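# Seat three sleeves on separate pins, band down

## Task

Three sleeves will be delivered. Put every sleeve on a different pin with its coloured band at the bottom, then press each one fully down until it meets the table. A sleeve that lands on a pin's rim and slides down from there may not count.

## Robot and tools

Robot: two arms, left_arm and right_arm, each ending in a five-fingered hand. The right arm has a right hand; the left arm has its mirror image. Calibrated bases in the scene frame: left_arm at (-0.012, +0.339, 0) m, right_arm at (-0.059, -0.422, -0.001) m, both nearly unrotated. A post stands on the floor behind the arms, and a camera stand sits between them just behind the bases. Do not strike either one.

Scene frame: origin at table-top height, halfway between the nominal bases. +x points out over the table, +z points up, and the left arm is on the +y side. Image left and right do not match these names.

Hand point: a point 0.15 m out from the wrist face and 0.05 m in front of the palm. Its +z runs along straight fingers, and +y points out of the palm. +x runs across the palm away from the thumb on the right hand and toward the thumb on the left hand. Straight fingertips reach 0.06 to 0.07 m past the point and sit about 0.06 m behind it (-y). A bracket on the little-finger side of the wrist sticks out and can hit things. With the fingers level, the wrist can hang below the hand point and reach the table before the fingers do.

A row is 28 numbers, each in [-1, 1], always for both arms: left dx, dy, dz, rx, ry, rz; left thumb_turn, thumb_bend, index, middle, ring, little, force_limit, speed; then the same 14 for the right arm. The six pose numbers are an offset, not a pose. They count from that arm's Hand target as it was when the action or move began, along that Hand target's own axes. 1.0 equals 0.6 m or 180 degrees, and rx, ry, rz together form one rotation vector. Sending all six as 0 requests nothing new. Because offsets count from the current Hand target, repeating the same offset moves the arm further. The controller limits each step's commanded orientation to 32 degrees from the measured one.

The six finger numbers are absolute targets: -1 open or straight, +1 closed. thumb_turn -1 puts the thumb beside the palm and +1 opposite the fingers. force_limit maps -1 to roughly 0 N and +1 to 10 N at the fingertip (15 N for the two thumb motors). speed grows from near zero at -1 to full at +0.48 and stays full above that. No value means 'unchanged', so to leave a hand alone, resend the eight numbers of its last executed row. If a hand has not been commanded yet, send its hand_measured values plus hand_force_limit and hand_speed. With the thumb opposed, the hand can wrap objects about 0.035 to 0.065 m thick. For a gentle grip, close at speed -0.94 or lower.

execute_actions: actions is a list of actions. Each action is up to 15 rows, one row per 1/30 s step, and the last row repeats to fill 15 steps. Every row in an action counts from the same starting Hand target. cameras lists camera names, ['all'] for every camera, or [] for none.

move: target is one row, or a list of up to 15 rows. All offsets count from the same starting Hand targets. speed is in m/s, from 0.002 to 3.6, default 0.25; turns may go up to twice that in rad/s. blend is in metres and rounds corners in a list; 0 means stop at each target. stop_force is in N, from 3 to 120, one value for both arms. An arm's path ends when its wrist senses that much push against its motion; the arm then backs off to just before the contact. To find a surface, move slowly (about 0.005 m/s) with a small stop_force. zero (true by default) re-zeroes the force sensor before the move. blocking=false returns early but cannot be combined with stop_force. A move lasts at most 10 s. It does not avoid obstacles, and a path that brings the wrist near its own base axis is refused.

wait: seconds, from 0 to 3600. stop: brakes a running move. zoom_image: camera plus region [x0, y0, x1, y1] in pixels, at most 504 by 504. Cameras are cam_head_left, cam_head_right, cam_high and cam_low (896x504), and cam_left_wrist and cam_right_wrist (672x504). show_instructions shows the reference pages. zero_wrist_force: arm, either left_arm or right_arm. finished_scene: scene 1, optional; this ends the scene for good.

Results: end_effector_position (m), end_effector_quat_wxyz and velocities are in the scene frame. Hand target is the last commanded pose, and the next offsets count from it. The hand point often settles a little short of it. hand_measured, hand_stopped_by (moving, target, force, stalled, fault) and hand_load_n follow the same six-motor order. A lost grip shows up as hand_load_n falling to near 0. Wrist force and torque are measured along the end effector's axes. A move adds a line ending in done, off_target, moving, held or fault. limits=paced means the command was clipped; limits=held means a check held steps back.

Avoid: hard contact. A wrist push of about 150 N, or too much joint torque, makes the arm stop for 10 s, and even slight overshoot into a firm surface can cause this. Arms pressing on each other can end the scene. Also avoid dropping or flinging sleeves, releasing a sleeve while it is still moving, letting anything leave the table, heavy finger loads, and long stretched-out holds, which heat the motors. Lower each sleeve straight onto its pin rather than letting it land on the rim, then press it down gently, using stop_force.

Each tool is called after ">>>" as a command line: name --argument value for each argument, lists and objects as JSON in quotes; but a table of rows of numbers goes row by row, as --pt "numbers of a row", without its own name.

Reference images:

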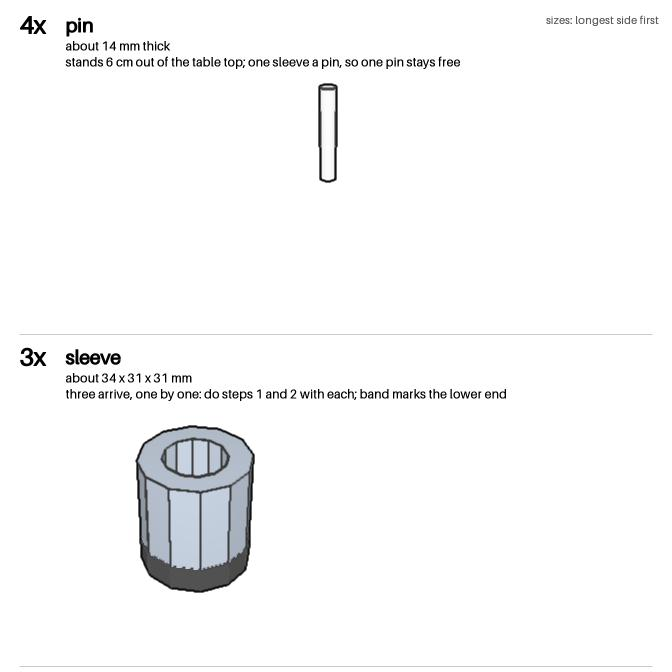

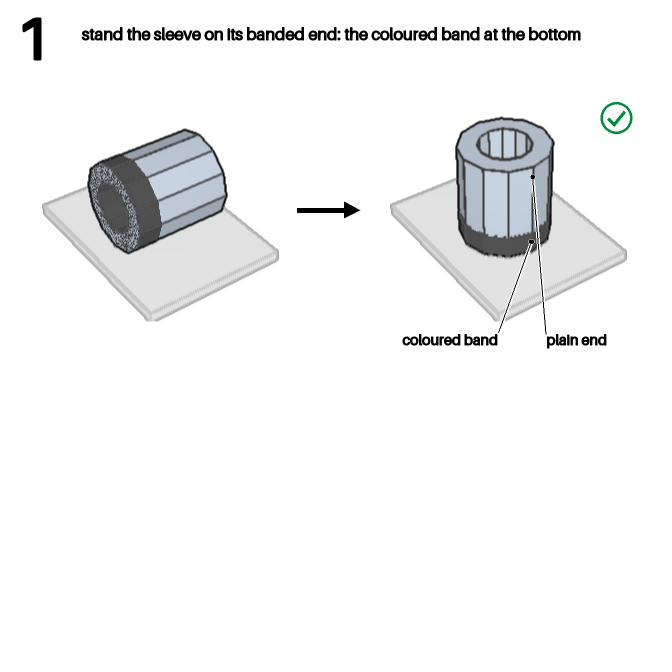

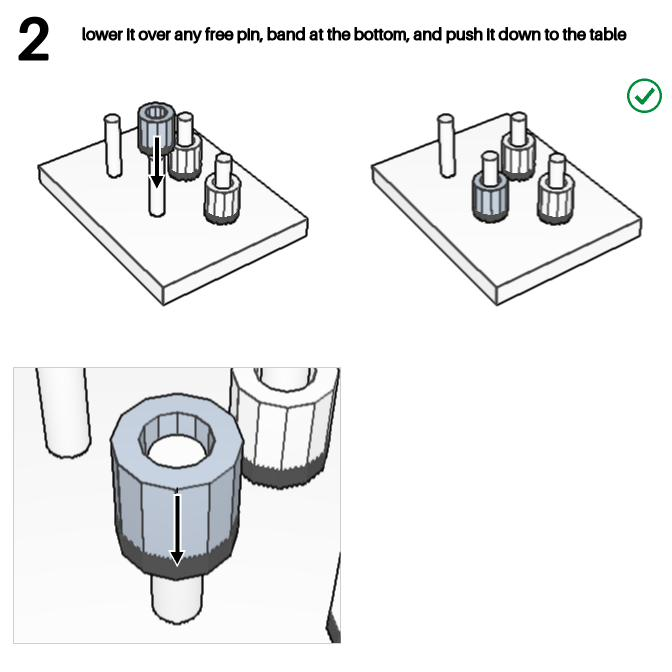

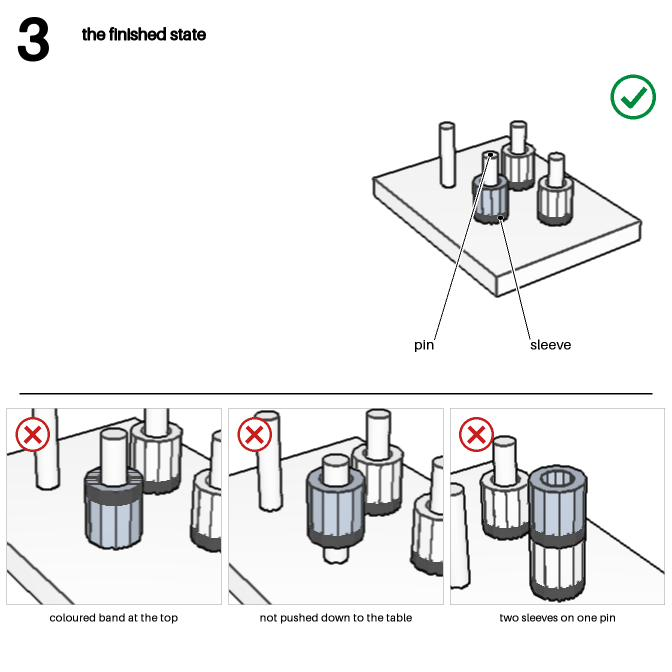

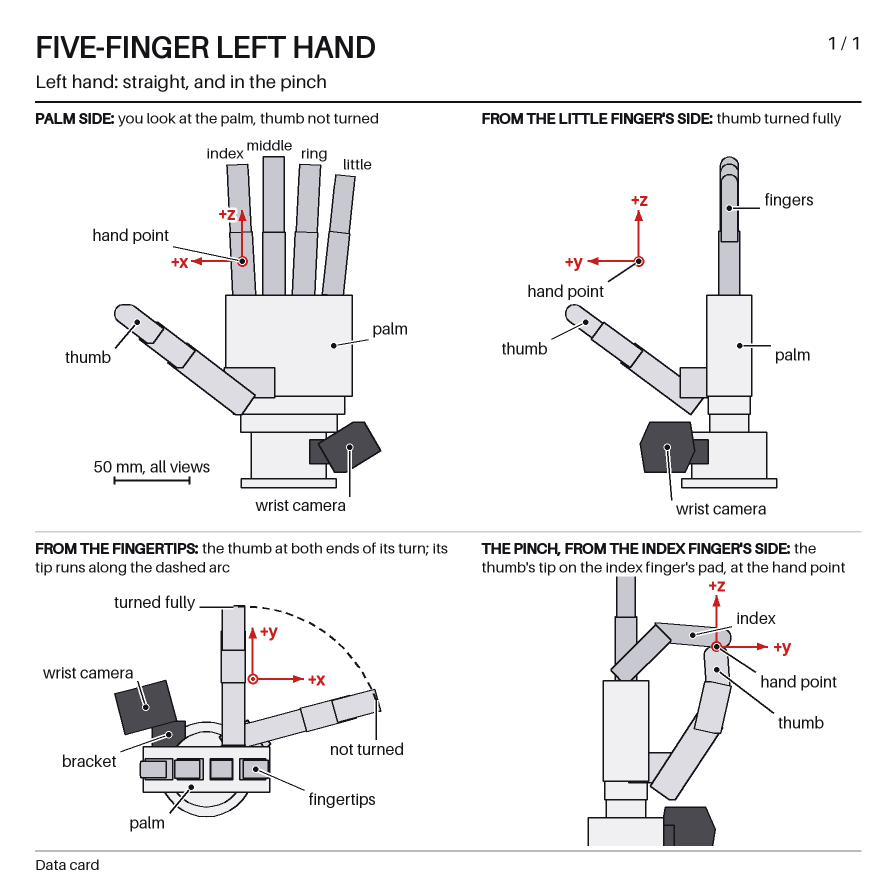

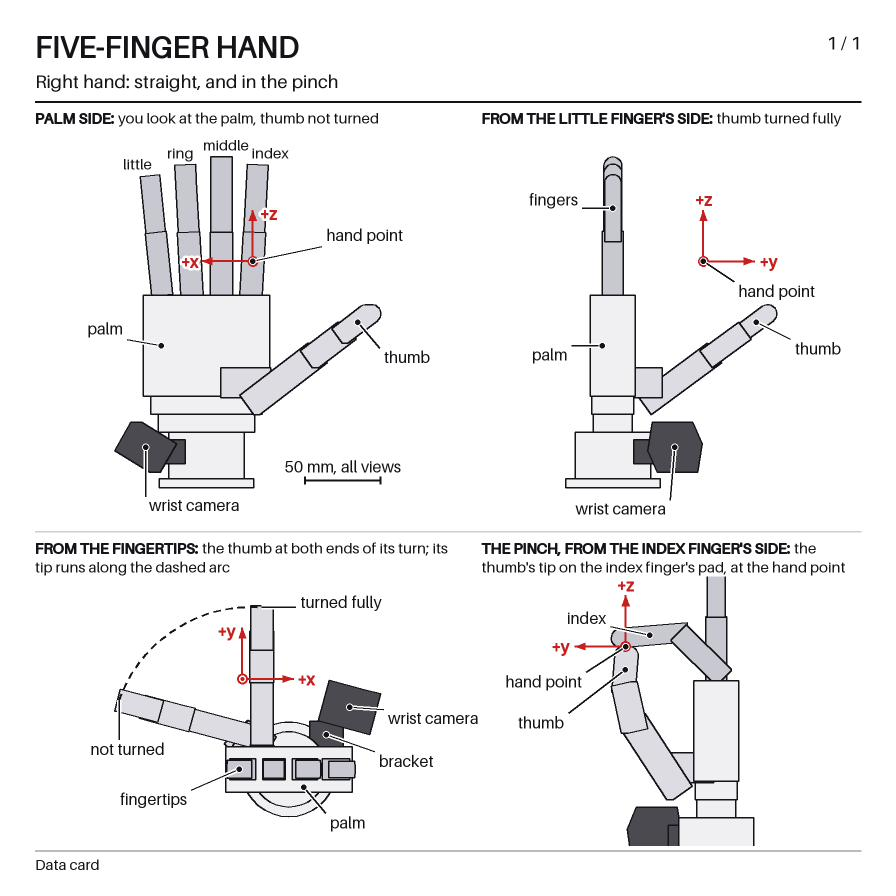

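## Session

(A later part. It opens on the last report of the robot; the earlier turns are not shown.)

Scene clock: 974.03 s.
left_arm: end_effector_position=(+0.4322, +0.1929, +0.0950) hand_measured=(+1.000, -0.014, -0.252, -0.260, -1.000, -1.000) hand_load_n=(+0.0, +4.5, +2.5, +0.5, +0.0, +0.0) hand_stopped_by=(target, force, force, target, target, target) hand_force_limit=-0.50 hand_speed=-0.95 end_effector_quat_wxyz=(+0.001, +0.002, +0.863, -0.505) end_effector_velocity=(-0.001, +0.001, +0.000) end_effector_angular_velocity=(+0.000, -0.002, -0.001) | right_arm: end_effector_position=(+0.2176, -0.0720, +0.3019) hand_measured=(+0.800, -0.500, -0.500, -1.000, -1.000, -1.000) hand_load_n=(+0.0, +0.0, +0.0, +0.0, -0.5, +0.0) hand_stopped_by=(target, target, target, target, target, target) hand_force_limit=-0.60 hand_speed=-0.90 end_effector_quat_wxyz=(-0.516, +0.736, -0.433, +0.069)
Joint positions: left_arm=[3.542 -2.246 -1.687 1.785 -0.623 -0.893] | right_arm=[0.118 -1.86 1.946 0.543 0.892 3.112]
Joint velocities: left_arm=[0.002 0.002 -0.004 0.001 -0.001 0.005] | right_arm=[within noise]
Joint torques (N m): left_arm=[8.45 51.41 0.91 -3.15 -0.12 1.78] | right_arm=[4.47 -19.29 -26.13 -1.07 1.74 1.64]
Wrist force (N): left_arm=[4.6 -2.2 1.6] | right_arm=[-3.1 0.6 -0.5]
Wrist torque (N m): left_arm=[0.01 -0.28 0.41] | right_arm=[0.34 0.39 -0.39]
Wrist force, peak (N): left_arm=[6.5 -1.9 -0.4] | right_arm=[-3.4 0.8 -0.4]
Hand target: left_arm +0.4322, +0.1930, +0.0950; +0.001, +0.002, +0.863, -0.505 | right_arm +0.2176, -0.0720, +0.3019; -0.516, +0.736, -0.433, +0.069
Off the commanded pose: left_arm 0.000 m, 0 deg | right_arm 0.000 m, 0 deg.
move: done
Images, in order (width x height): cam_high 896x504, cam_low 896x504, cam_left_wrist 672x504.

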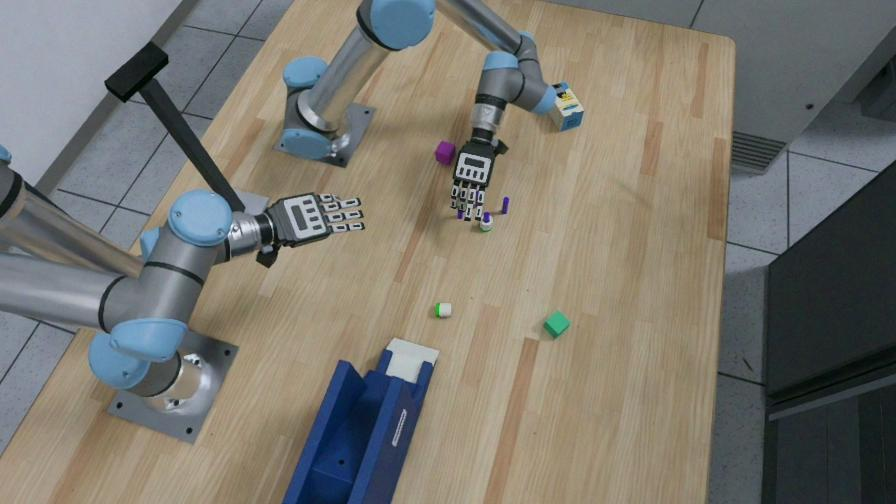

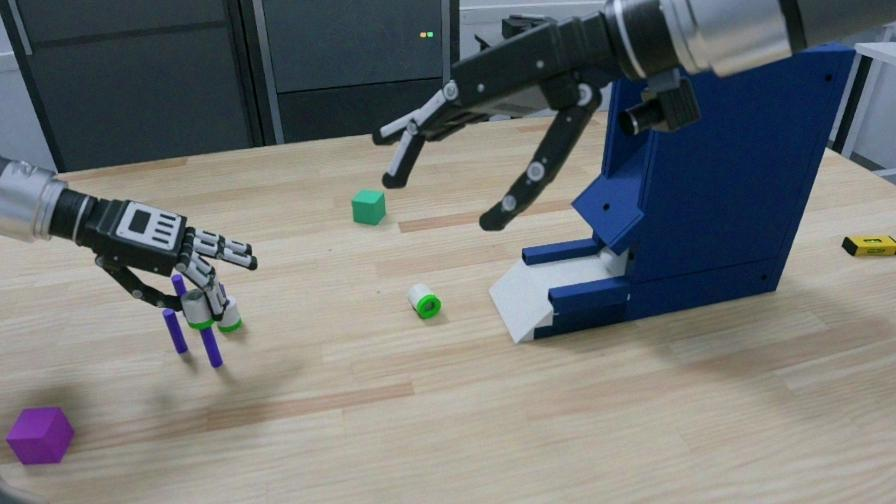

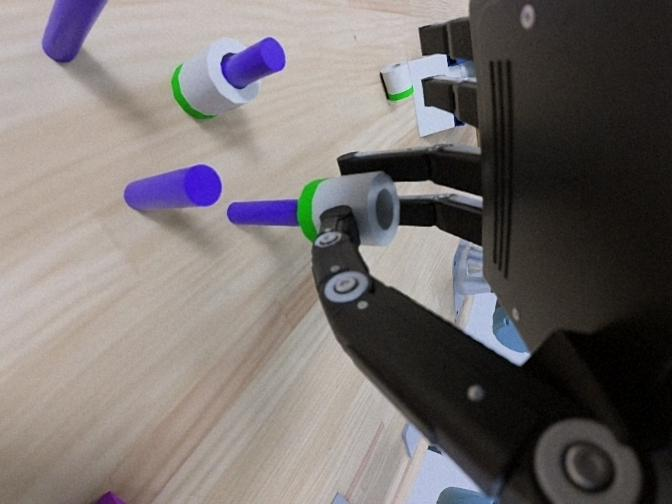

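>>> move --target '[0,0.01744,0.00978,0,0,0,1,0.3,-0.15,-0.26,-1,-1,-0.5,-0.95,0,0,0,0,0,0,0.8,-0.5,-0.5,-1,-1,-1,-0.6,-0.9]' --speed 0.005 --stop_force 3

Scene clock: 979.50 s.
left_arm: end_effector_position=(+0.4322, +0.1930, +0.0830) hand_measured=(+1.000, -0.014, -0.252, -0.260, -1.000, -1.000) hand_load_n=(+0.0, +4.0, +2.5, +0.5, +0.0, +0.0) hand_stopped_by=(target, force, force, target, target, target) hand_force_limit=-0.50 hand_speed=-0.95 end_effector_quat_wxyz=(+0.001, +0.002, +0.863, -0.505) | right_arm: end_effector_position=(+0.2176, -0.0720, +0.3019) hand_measured=(+0.800, -0.500, -0.500, -1.000, -1.000, -1.000) hand_load_n=(+0.0, +0.0, +0.0, +0.0, +0.0, -0.5) hand_stopped_by=(target, target, target, target, target, target) hand_force_limit=-0.60 hand_speed=-0.90 end_effector_quat_wxyz=(-0.516, +0.736, -0.433, +0.069)
Joint positions: left_arm=[3.542 -2.266 -1.69 1.809 -0.623 -0.893] | right_arm=[0.118 -1.86 1.946 0.543 0.892 3.112]
Joint torques (N m): left_arm=[-1.26 43.17 3.95 -4.08 2.04 -1.93] | right_arm=[4.27 -18.75 -25.72 -1.12 1.69 1.61]
Wrist force (N): left_arm=[4.2 -2.1 1.5] | right_arm=[-3.0 0.4 -0.5]
Wrist torque (N m): left_arm=[0.02 -0.22 0.36] | right_arm=[0.32 0.39 -0.39]
Wrist force, peak (N): left_arm=[4.6 -2.2 1.8] | right_arm=[-3.4 0.6 -0.4]
Hand target: left_arm +0.4322, +0.1930, +0.0830; +0.001, +0.002, +0.863, -0.505 | right_arm +0.2176, -0.0720, +0.3019; -0.516, +0.736, -0.433, +0.069
Off the commanded pose: left_arm 0.000 m, 0 deg | right_arm 0.000 m, 0 deg.
move: done

>>> move --target '[0,0.0712,0.0399,0,0,0,1,0.3,-0.15,-0.26,-1,-1,-0.5,-0.95,0,0,0,0,0,0,0.8,-0.5,-0.5,-1,-1,-1,-0.6,-0.9]' --speed 0.02 --stop_force 5 --cameras '["cam_low"]'

>>> zoom_image --camera "cam_low" --region '[100, 250, 260, 392]'

Scene clock: 984.97 s.
left_arm: end_effector_position=(+0.4324, +0.1930, +0.0341) hand_measured=(+1.000, -0.014, -0.252, -0.260, -1.000, -1.000) hand_load_n=(+0.0, +4.0, +3.0, +0.5, +0.0, +0.0) hand_stopped_by=(target, force, force, target, target, target) hand_force_limit=-0.50 hand_speed=-0.95 end_effector_quat_wxyz=(+0.001, +0.002, +0.863, -0.505) | right_arm: end_effector_position=(+0.2176, -0.0720, +0.3019) hand_measured=(+0.800, -0.500, -0.500, -1.000, -1.000, -1.000) hand_load_n=(+0.0, +0.0, +0.0, +0.0, -0.5, +0.0) hand_stopped_by=(target, target, target, target, target, target) hand_force_limit=-0.60 hand_speed=-0.90 end_effector_quat_wxyz=(-0.516, +0.736, -0.433, +0.069)
Joint positions: left_arm=[3.542 -2.354 -1.695 1.902 -0.623 -0.893] | right_arm=[0.118 -1.86 1.946 0.543 0.892 3.112]
Joint torques (N m): left_arm=[-6.65 52.97 21.94 -5.48 2.39 -2] | right_arm=[4.23 -19.13 -26.56 -1.12 1.85 1.7]
Wrist force (N): left_arm=[5.0 -1.9 1.6] | right_arm=[-3.2 0.4 0.0]
Wrist torque (N m): left_arm=[0.05 -0.29 0.40] | right_arm=[0.29 0.41 -0.40]
Wrist force, peak (N): left_arm=[5.2 -2.7 1.4] | right_arm=[-3.3 0.7 0.0]
Hand target: left_arm +0.4324, +0.1930, +0.0341; +0.001, +0.002, +0.863, -0.505 | right_arm +0.2176, -0.0720, +0.3019; -0.516, +0.736, -0.433, +0.069
Off the commanded pose: left_arm 0.000 m, 0 deg | right_arm 0.000 m, 0 deg.
move: done

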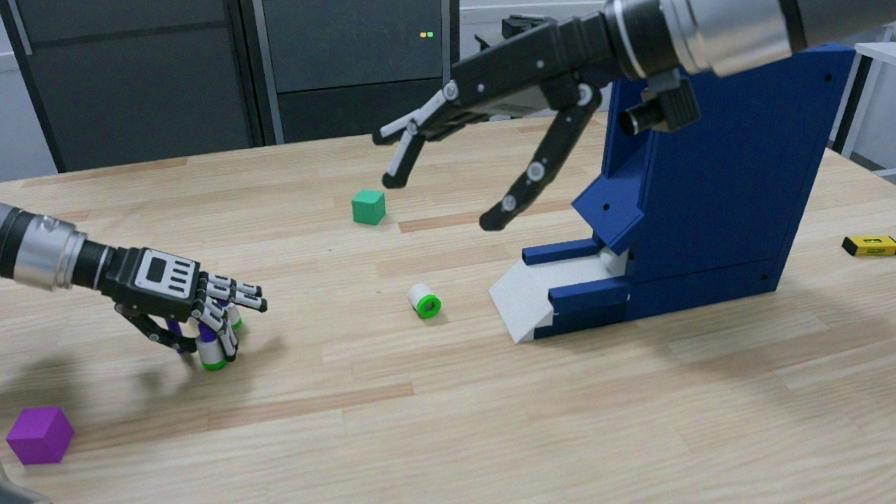

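Scaled by 3.150 from the camera's image (finer frame: 1280x720).

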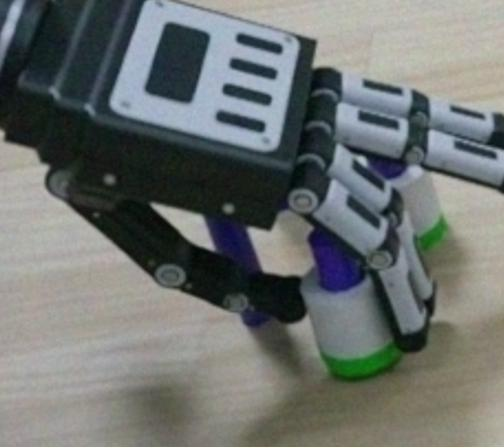

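Inserted. Final lowering.

>>> move --target '[0,0.01162,0.00652,0,0,0,1,0.3,-0.15,-0.26,-1,-1,-0.5,-0.95,0,0,0,0,0,0,0.8,-0.5,-0.5,-1,-1,-1,-0.6,-0.9]' --speed 0.005 --stop_force 5

>>> move --target '[0,0,0,0,0,0,1,-0.3,-0.42,-0.42,-1,-1,-0.5,-0.85,0,0,0,0,0,0,0.8,-0.5,-0.5,-1,-1,-1,-0.6,-0.9]' --speed 0.02

>>> move --target '[0,-0.1308,-0.0734,0,0,0,1,-0.3,-0.42,-0.42,-1,-1,-0.5,-0.85,0,0,0,0,0,0,0.8,-0.5,-0.5,-1,-1,-1,-0.6,-0.9]' --speed 0.08 --cameras '["cam_low","cam_high"]'

>>> zoom_image --camera "cam_low" --region '[100, 230, 260, 372]'

Scene clock: 989.80 s.
left_arm: end_effector_position=(+0.4324, +0.1930, +0.0295) hand_measured=(+1.000, -0.014, -0.252, -0.260, -1.000, -1.000) hand_load_n=(+0.0, +4.0, +3.0, +0.5, +0.0, +0.0) hand_stopped_by=(target, force, force, target, target, target) hand_force_limit=-0.50 hand_speed=-0.95 end_effector_quat_wxyz=(+0.001, +0.002, +0.863, -0.505) | right_arm: end_effector_position=(+0.2176, -0.0720, +0.3019) hand_measured=(+0.800, -0.500, -0.500, -1.000, -1.000, -1.000) hand_load_n=(+0.0, +0.0, +0.0, +0.5, +0.0, +0.0) hand_stopped_by=(target, target, target, target, target, target) hand_force_limit=-0.60 hand_speed=-0.90 end_effector_quat_wxyz=(-0.516, +0.736, -0.433, +0.069)
Joint positions: left_arm=[3.542 -2.363 -1.694 1.91 -0.623 -0.893] | right_arm=[0.118 -1.86 1.946 0.543 0.892 3.112]
Joint torques (N m): left_arm=[-7.54 54.1 15.7 -5.14 0.03 -1.86] | right_arm=[3.91 -18.82 -26.22 -1.1 1.78 1.67]
Wrist force (N): left_arm=[4.8 -3.7 1.1] | right_arm=[-3.1 0.6 -0.2]
Wrist torque (N m): left_arm=[0.01 -0.27 0.41] | right_arm=[0.33 0.40 -0.39]
Wrist force, peak (N): left_arm=[5.1 -7.6 -2.0] | right_arm=[-3.3 0.5 -0.4]
Hand target: left_arm +0.4324, +0.1930, +0.0295; +0.001, +0.002, +0.863, -0.505 (not the last commanded pose) | right_arm +0.2176, -0.0720, +0.3019; -0.516, +0.736, -0.433, +0.069
Off the commanded pose: left_arm 0.003 m, 0 deg | right_arm 0.000 m, 0 deg.
move: contact (left_arm)

Scene clock: 991.40 s.
left_arm: end_effector_position=(+0.4324, +0.1930, +0.0295) hand_measured=(+1.000, -0.300, -0.420, -0.420, -1.000, -1.000) hand_load_n=(+0.0, +0.0, +0.0, +0.0, +0.0, +0.0) hand_stopped_by=(target, target, target, target, target, target) hand_force_limit=-0.50 hand_speed=-0.85 end_effector_quat_wxyz=(+0.001, +0.002, +0.863, -0.505) | right_arm: end_effector_position=(+0.2176, -0.0720, +0.3019) hand_measured=(+0.800, -0.500, -0.500, -1.000, -1.000, -1.000) hand_load_n=(+0.0, +0.0, +0.0, +0.0, +0.0, +0.0) hand_stopped_by=(target, target, target, target, target, target) hand_force_limit=-0.60 hand_speed=-0.90 end_effector_quat_wxyz=(-0.516, +0.736, -0.433, +0.069)
Joint positions: left_arm=[3.542 -2.363 -1.694 1.91 -0.623 -0.893] | right_arm=[0.118 -1.86 1.946 0.543 0.892 3.112]
Joint torques (N m): left_arm=[-6.32 53.71 5.02 -5.39 -0.52 -2.27] | right_arm=[4 -18.67 -26.04 -1.04 1.73 1.71]
Wrist force (N): left_arm=[4.5 -2.0 1.5] | right_arm=[-3.0 0.5 -0.2]
Wrist torque (N m): left_arm=[0.06 -0.27 0.38] | right_arm=[0.30 0.38 -0.39]
Wrist force, peak (N): left_arm=[4.8 -4.1 1.1] | right_arm=[-3.3 0.4 -0.4]
Hand target: left_arm +0.4324, +0.1930, +0.0295; +0.001, +0.002, +0.863, -0.505 | right_arm +0.2176, -0.0720, +0.3019; -0.516, +0.736, -0.433, +0.069
Off the commanded pose: left_arm 0.000 m, 0 deg | right_arm 0.000 m, 0 deg.
move: done

Scene clock: 992.87 s.
left_arm: end_effector_position=(+0.4322, +0.1930, +0.1196) hand_measured=(+1.000, -0.300, -0.420, -0.420, -1.000, -1.000) hand_load_n=(+0.0, +0.0, +0.0, +0.0, +0.0, -0.5) hand_stopped_by=(target, target, target, target, target, target) hand_force_limit=-0.50 hand_speed=-0.85 end_effector_quat_wxyz=(+0.001, +0.002, +0.863, -0.505) | right_arm: end_effector_position=(+0.2176, -0.0720, +0.3019) hand_measured=(+0.800, -0.500, -0.500, -1.000, -1.000, -1.000) hand_load_n=(+0.0, +0.0, +0.0, +0.0, +0.0, +0.0) hand_stopped_by=(target, target, target, target, target, target) hand_force_limit=-0.60 hand_speed=-0.90 end_effector_quat_wxyz=(-0.516, +0.736, -0.433, +0.069)
Joint positions: left_arm=[3.543 -2.205 -1.678 1.736 -0.623 -0.892] | right_arm=[0.118 -1.86 1.946 0.543 0.892 3.112]
Joint torques (N m): left_arm=[7.68 26.22 1.7 0.2 -0.26 1.55] | right_arm=[4.31 -18.77 -26.18 -1.07 1.67 1.65]
Wrist force (N): left_arm=[4.2 -2.1 1.4] | right_arm=[-3.0 0.6 0.0]
Wrist torque (N m): left_arm=[0.05 -0.23 0.32] | right_arm=[0.32 0.36 -0.37]
Wrist force, peak (N): left_arm=[4.6 -2.3 1.6] | right_arm=[-3.4 0.6 0.0]
Hand target: left_arm +0.4321, +0.1930, +0.1195; +0.001, +0.002, +0.863, -0.505 | right_arm +0.2176, -0.0720, +0.3019; -0.516, +0.736, -0.433, +0.069
Off the commanded pose: left_arm 0.000 m, 0 deg | right_arm 0.000 m, 0 deg.
move: done
Images, in order (width x height): cam_high 896x504, cam_low 896x504.

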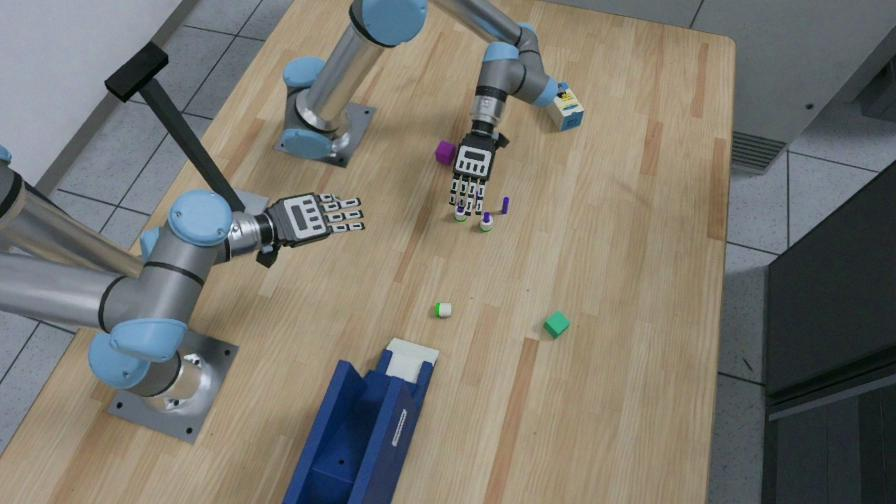

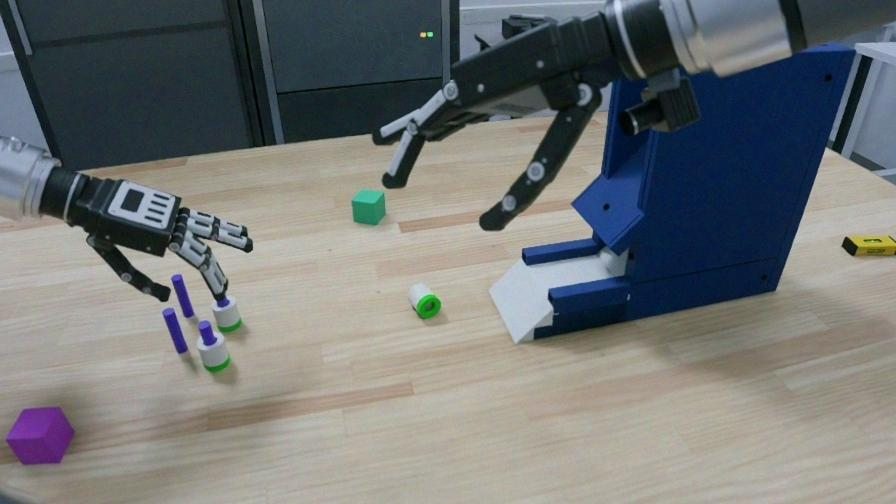

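Scaled by 3.150 from the camera's image (finer frame: 1280x720).

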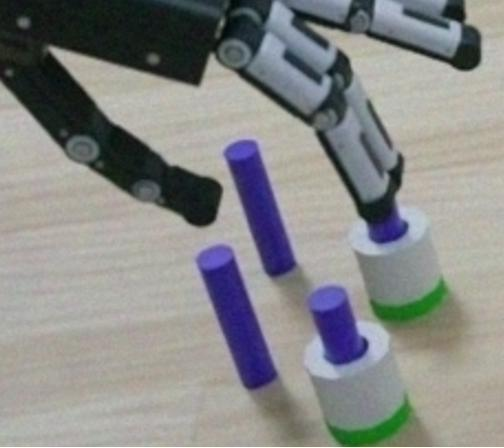

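>>> move --pt "0 -0.0879 -0.0493 0 0 0 0.8 -0.5 -0.5 -1 -1 -1 -0.5 -0.5 0 0 0 0 0 0 0.8 -0.5 -0.5 -1 -1 -1 -0.6 -0.9" --pt "-0.0382 -0.2453 0.2312 0 -0.0872 -0.0489 0.8 -0.5 -0.5 -1 -1 -1 -0.5 -0.5 0 0 0 0 0 0 0.8 -0.5 -0.5 -1 -1 -1 -0.6 -0.9" --speed 0.15 --blend '[0.02,0]' --cameras '["cam_low","cam_high","cam_left_wrist"]'

Scene clock: 1013.93 s.
left_arm: end_effector_position=(+0.4543, +0.0000, +0.1802) hand_measured=(+0.800, -0.500, -0.500, -1.000, -1.000, -1.000) hand_load_n=(+0.0, +0.0, +0.0, +0.0, +0.0, +0.0) hand_stopped_by=(target, target, target, target, target, target) hand_force_limit=-0.50 hand_speed=-0.50 end_effector_quat_wxyz=(+0.080, -0.133, +0.852, -0.500) end_effector_velocity=(-0.001, -0.001, -0.001) end_effector_angular_velocity=(-0.001, +0.006, +0.002) | right_arm: end_effector_position=(+0.2176, -0.0720, +0.3019) hand_measured=(+0.800, -0.500, -0.500, -1.000, -1.000, -1.000) hand_load_n=(+0.0, +0.0, +0.0, +0.0, +0.0, +0.0) hand_stopped_by=(target, target, target, target, target, target) hand_force_limit=-0.60 hand_speed=-0.90 end_effector_quat_wxyz=(-0.516, +0.736, -0.433, +0.069)
Joint positions: left_arm=[3.132 -1.967 -1.56 2.508 -0.611 -2.212] | right_arm=[0.118 -1.86 1.946 0.543 0.892 3.112]
Joint velocities: left_arm=[-0.001 -0.001 0 0.001 0 -0.006] | right_arm=[within noise]
Joint torques (N m): left_arm=[-5.72 22.34 17.44 0.53 0.25 -2.21] | right_arm=[4.44 -18.95 -25.93 -0.98 1.78 1.59]
Wrist force (N): left_arm=[4.3 -1.9 1.5] | right_arm=[-3.1 0.7 -0.3]
Wrist torque (N m): left_arm=[0.04 -0.25 0.37] | right_arm=[0.34 0.40 -0.39]
Wrist force, peak (N): left_arm=[4.6 -2.7 2.7] | right_arm=[-3.4 0.5 -0.3]
Hand target: left_arm +0.4544, +0.0000, +0.1801; +0.080, -0.133, +0.852, -0.499 | right_arm +0.2176, -0.0720, +0.3019; -0.516, +0.736, -0.433, +0.069
Off the commanded pose: left_arm 0.000 m, 0 deg | right_arm 0.000 m, 0 deg.
move: done
Images, in order (width x height): cam_high 896x504, cam_low 896x504, cam_left_wrist 672x504.

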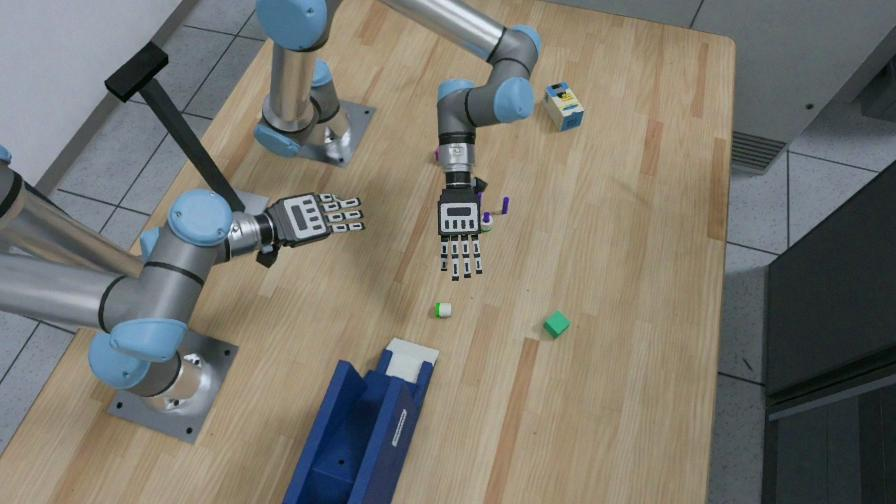

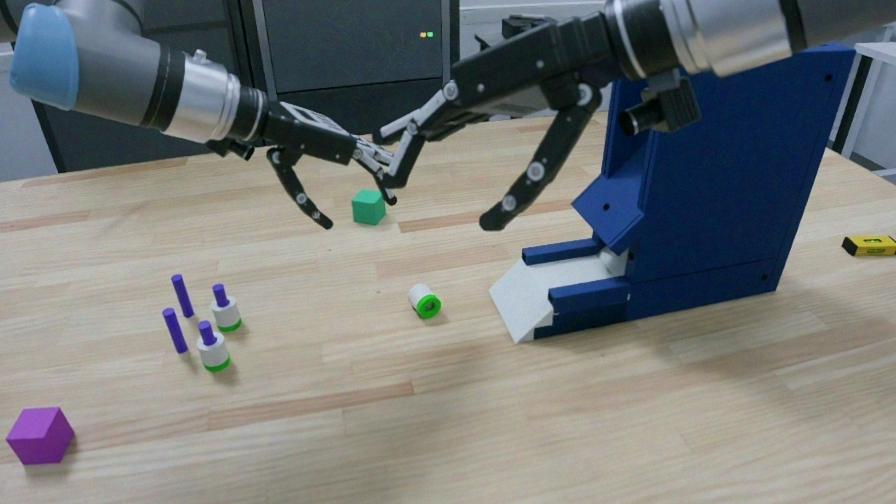

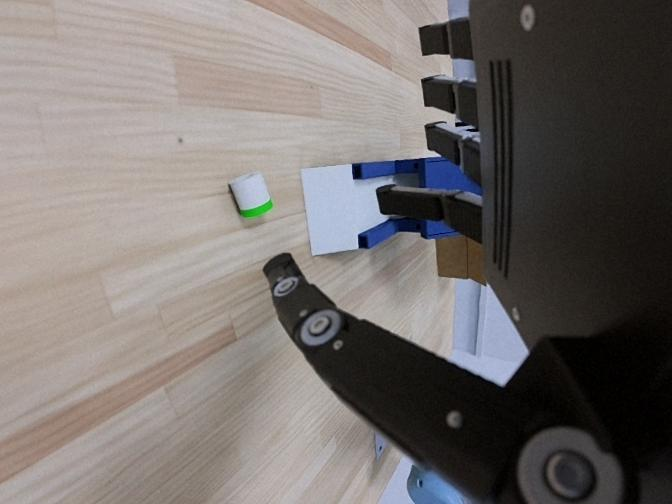

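>>> move --pt "0 0 0 0 0 0 0.8 -0.5 -0.5 -1 -1 -1 -0.5 -0.5 -0.0861 -0.2048 -0.1142 0 0 0 0.8 -0.5 -0.5 -1 -1 -1 -0.6 -0.9" --pt "0 0 0 0 0 0 0.8 -0.5 -0.5 -1 -1 -1 -0.5 -0.5 0.2173 -0.2728 -0.2212 0 0 0 0.8 -0.5 -0.5 -1 -1 -1 -0.6 -0.9" --speed 0.15 --blend '[0.03,0]' --cameras '["cam_low","cam_high","cam_head_right"]'

>>> zoom_image --camera "cam_high" --region '[420, 220, 500, 330]'

Scene clock: 1024.17 s.
left_arm: end_effector_position=(+0.4544, +0.0000, +0.1801) hand_measured=(+0.800, -0.500, -0.500, -1.000, -1.000, -1.000) hand_load_n=(+0.0, +0.0, +0.0, +0.0, +0.0, +0.0) hand_stopped_by=(target, target, target, target, target, target) hand_force_limit=-0.50 hand_speed=-0.50 end_effector_quat_wxyz=(+0.080, -0.133, +0.852, -0.499) | right_arm: end_effector_position=(+0.3178, -0.2419, +0.4518) hand_measured=(+0.800, -0.500, -0.500, -1.000, -1.000, -1.000) hand_load_n=(+0.0, +0.0, +0.0, +0.0, +0.0, +0.0) hand_stopped_by=(target, target, target, target, target, target) hand_force_limit=-0.60 hand_speed=-0.90 end_effector_quat_wxyz=(-0.516, +0.736, -0.433, +0.069)
Joint positions: left_arm=[3.131 -1.967 -1.56 2.509 -0.611 -2.212] | right_arm=[-0.517 -1.647 1.526 1.406 0.497 2.292]
Joint torques (N m): left_arm=[-7.23 24.21 27.84 1.25 -0.44 -2.32] | right_arm=[-5.68 -21.33 -12.97 2.42 1.29 -1.44]
Wrist force (N): left_arm=[4.2 -2.1 1.4] | right_arm=[-3.3 0.5 -0.3]
Wrist torque (N m): left_arm=[0.03 -0.23 0.38] | right_arm=[0.32 0.40 -0.38]
Wrist force, peak (N): left_arm=[4.5 -2.1 1.6] | right_arm=[-3.6 0.4 -0.3]
Hand target: left_arm +0.4544, +0.0000, +0.1801; +0.080, -0.133, +0.852, -0.499 | right_arm +0.3178, -0.2420, +0.4518; -0.516, +0.736, -0.433, +0.069
Off the commanded pose: left_arm 0.000 m, 0 deg | right_arm 0.000 m, 0 deg.
move: done
Images, in order (width x height): cam_head_right 896x504, cam_high 896x504, cam_low 896x504.

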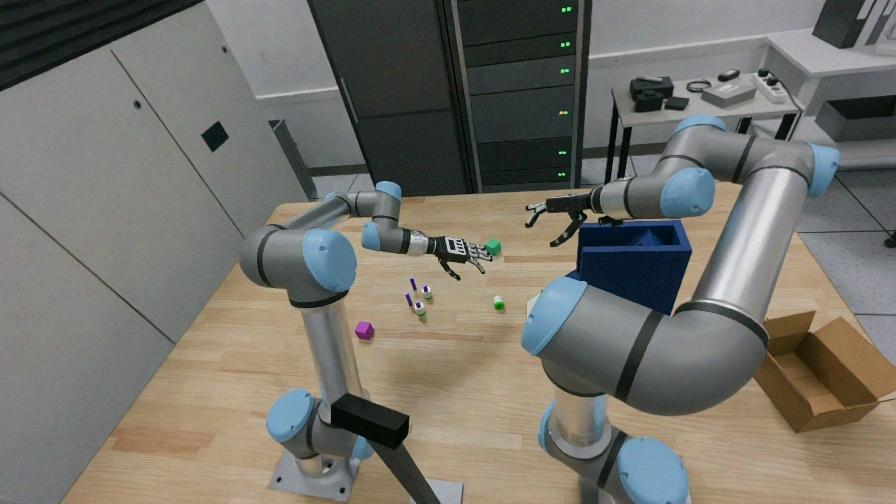

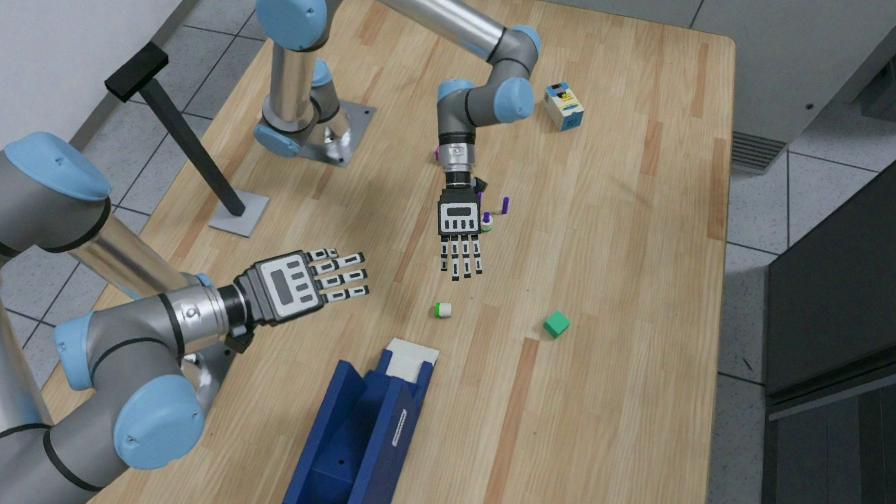

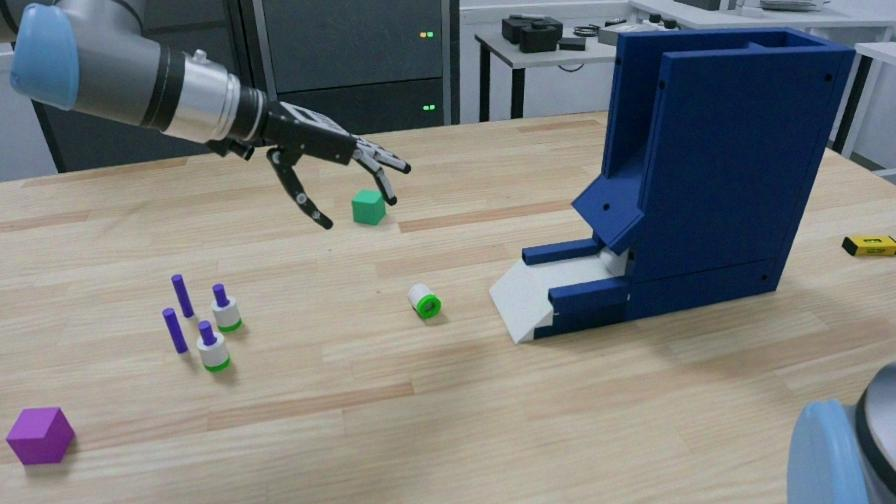

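Scaled by 4.582 from the camera's image (finer frame: 1280x720).

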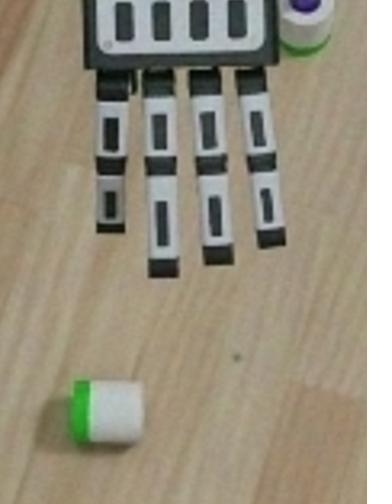

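>>> move --target '[0,0.0878,0.116,0,0.0543,-0.0969,0.8,-0.5,-0.5,-1,-1,-1,-0.5,-0.5,0,0,0,0,0,0,0.8,-0.5,-0.5,-1,-1,-1,-0.6,-0.9]' --speed 0.12 --cameras '["cam_low","cam_high","cam_left_wrist"]'

>>> zoom_image --camera "cam_high" --region '[420, 250, 490, 340]'

>>> zoom_image --camera "cam_low" --region '[320, 200, 480, 340]'

Scene clock: 1032.20 s.
left_arm: end_effector_position=(+0.4654, -0.0333, +0.1002) hand_measured=(+0.800, -0.500, -0.500, -1.000, -1.000, -1.000) hand_load_n=(-0.5, +0.0, +0.0, +0.0, +0.0, +0.0) hand_stopped_by=(target, target, target, target, target, target) hand_force_limit=-0.50 hand_speed=-0.50 end_effector_quat_wxyz=(-0.069, -0.218, +0.826, -0.515) | right_arm: end_effector_position=(+0.3178, -0.2420, +0.4518) hand_measured=(+0.800, -0.500, -0.500, -1.000, -1.000, -1.000) hand_load_n=(+0.0, +0.5, +0.0, +0.0, +0.0, +0.0) hand_stopped_by=(target, target, target, target, target, target) hand_force_limit=-0.60 hand_speed=-0.90 end_effector_quat_wxyz=(-0.516, +0.736, -0.433, +0.069)
Joint positions: left_arm=[3.106 -2.261 -1.423 2.459 -0.51 -2.355] | right_arm=[-0.517 -1.647 1.526 1.406 0.497 2.292]
Joint torques (N m): left_arm=[4.29 47.98 5.69 0.37 0.01 1.58] | right_arm=[-4.67 -27.63 -12.92 3.06 1.09 -0.65]
Wrist force (N): left_arm=[5.6 -2.0 1.8] | right_arm=[-3.2 0.7 -0.3]
Wrist torque (N m): left_arm=[0.02 -0.29 0.38] | right_arm=[0.34 0.38 -0.36]
Wrist force, peak (N): left_arm=[5.8 -1.9 1.7] | right_arm=[-3.6 0.5 -0.4]
Hand target: left_arm +0.4654, -0.0333, +0.1002; -0.069, -0.218, +0.826, -0.515 | right_arm +0.3178, -0.2420, +0.4518; -0.516, +0.736, -0.433, +0.069
Off the commanded pose: left_arm 0.000 m, 0 deg | right_arm 0.000 m, 0 deg.
move: done
Images, in order (width x height): cam_high 896x504, cam_low 896x504, cam_left_wrist 672x504.

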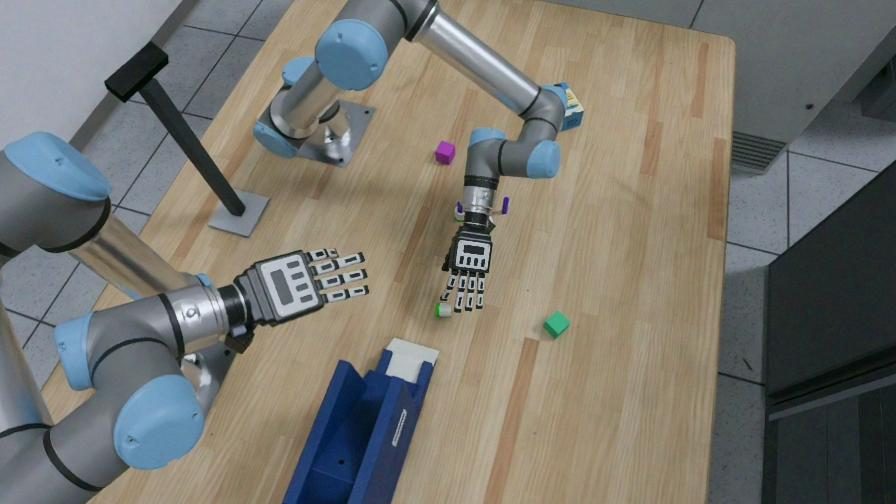

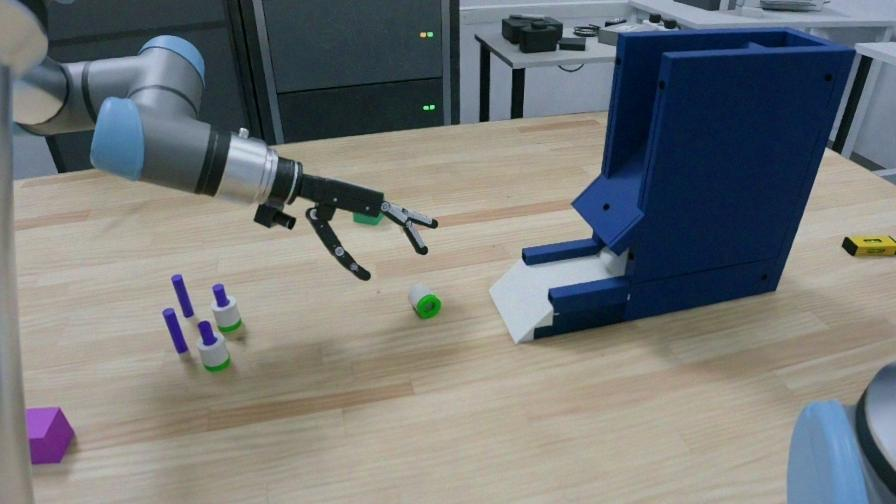

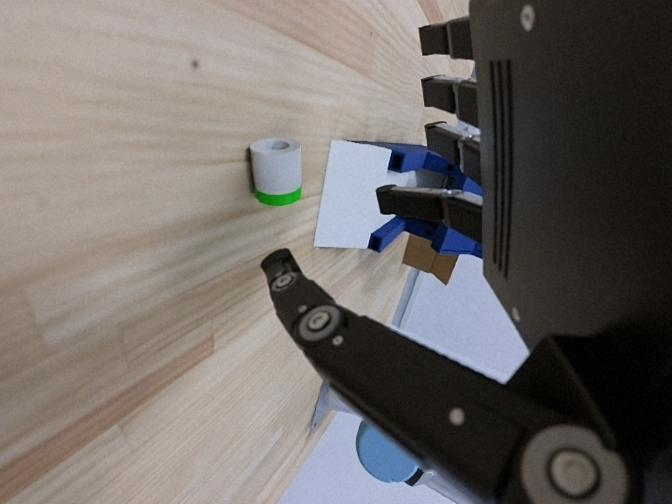

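Scaled by 5.600 from the camera's image (finer frame: 1280x720).

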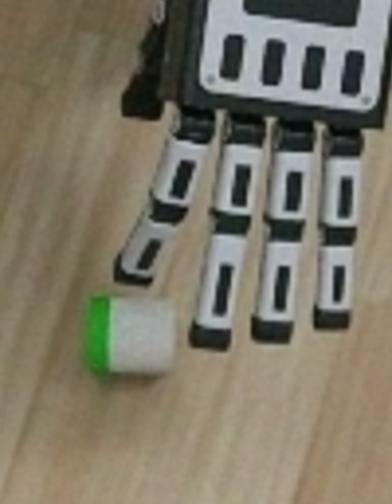

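Scaled by 3.150 from the camera's image (finer frame: 1280x720).

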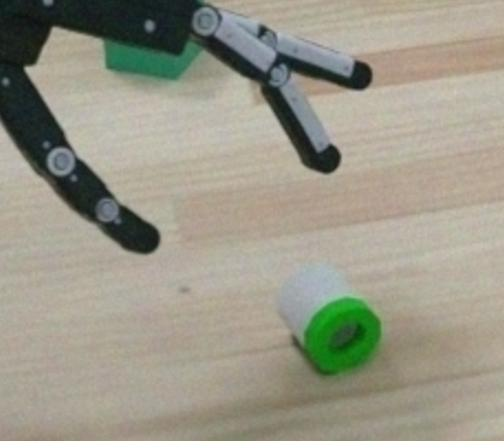

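>>> move --target '[-0.0332,0.0514,0.065,0,0,0,0.8,-0.5,-0.5,-1,-1,-1,-0.5,-0.5,0,0,0,0,0,0,0.8,-0.5,-0.5,-1,-1,-1,-0.6,-0.9]' --speed 0.08 --cameras '["cam_low","cam_high","cam_left_wrist"]'

>>> zoom_image --camera "cam_high" --region '[420, 260, 490, 350]'

>>> zoom_image --camera "cam_low" --region '[320, 200, 480, 340]'

Scene clock: 1044.97 s.
left_arm: end_effector_position=(+0.4743, -0.0504, +0.0502) hand_measured=(+0.800, -0.500, -0.500, -1.000, -1.000, -1.000) hand_load_n=(+0.0, +0.0, +0.0, +0.0, +0.0, +0.0) hand_stopped_by=(target, target, target, target, target, target) hand_force_limit=-0.50 hand_speed=-0.50 end_effector_quat_wxyz=(-0.069, -0.218, +0.826, -0.515) | right_arm: end_effector_position=(+0.3178, -0.2420, +0.4518) hand_measured=(+0.800, -0.500, -0.500, -1.000, -1.000, -1.000) hand_load_n=(+0.0, +0.5, +0.0, +0.0, +0.0, +0.0) hand_stopped_by=(target, target, target, target, target, target) hand_force_limit=-0.60 hand_speed=-0.90 end_effector_quat_wxyz=(-0.516, +0.736, -0.433, +0.069)
Joint positions: left_arm=[3.075 -2.345 -1.404 2.576 -0.522 -2.414] | right_arm=[-0.517 -1.647 1.526 1.406 0.497 2.292]
Joint torques (N m): left_arm=[7.89 58.17 4 -4.91 2.38 1.67] | right_arm=[2.89 -27.81 -14.87 0.53 1.22 1.57]
Wrist force (N): left_arm=[5.3 -2.0 1.8] | right_arm=[-3.3 0.7 0.0]
Wrist torque (N m): left_arm=[0.01 -0.24 0.42] | right_arm=[0.32 0.41 -0.37]
Wrist force, peak (N): left_arm=[5.9 -2.6 1.3] | right_arm=[-3.7 0.6 -0.2]
Hand target: left_arm +0.4742, -0.0504, +0.0502; -0.069, -0.218, +0.826, -0.515 | right_arm +0.3178, -0.2420, +0.4518; -0.516, +0.736, -0.433, +0.069
Off the commanded pose: left_arm 0.000 m, 0 deg | right_arm 0.000 m, 0 deg.
move: done
Images, in order (width x height): cam_high 896x504, cam_low 896x504, cam_left_wrist 672x504.

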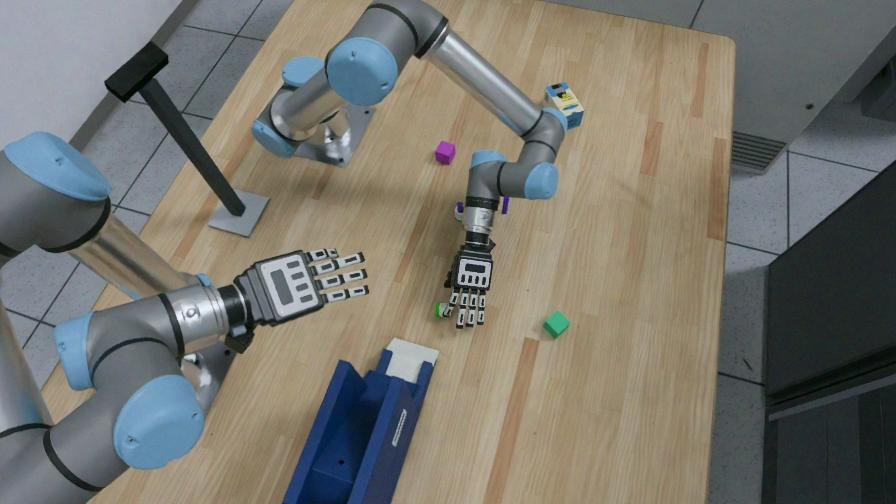

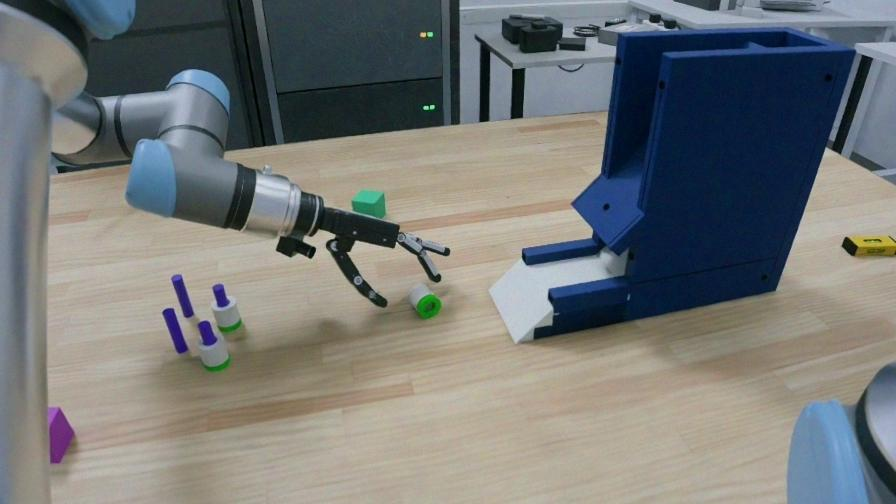

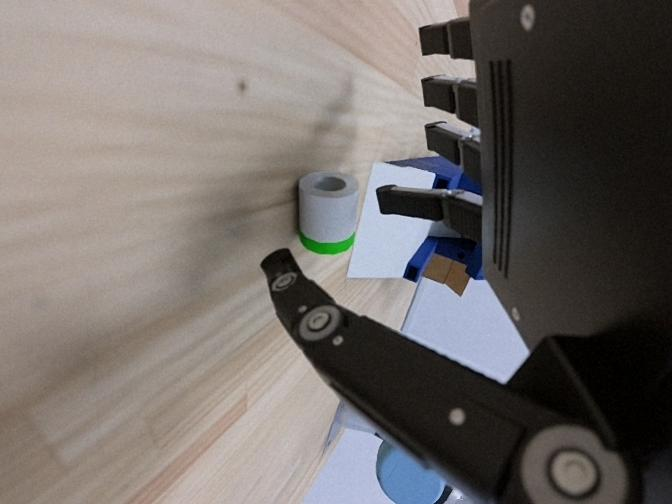

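Scaled by 5.600 from the camera's image (finer frame: 1280x720).

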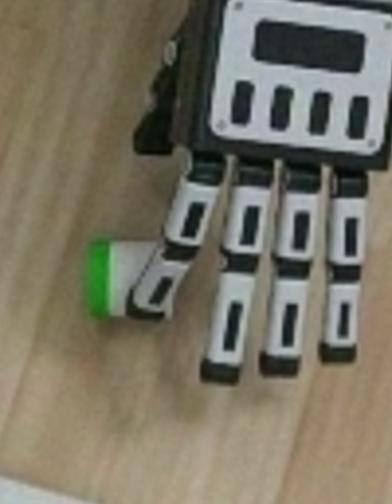

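Scaled by 3.150 from the camera's image (finer frame: 1280x720).

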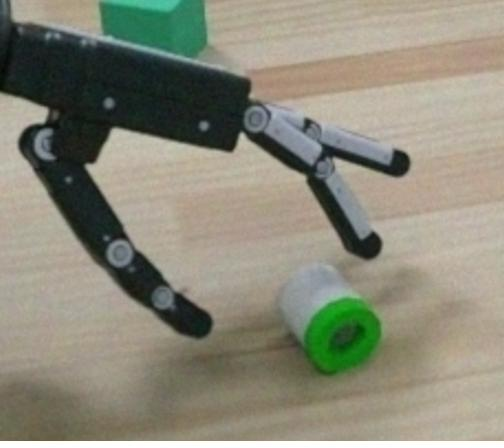

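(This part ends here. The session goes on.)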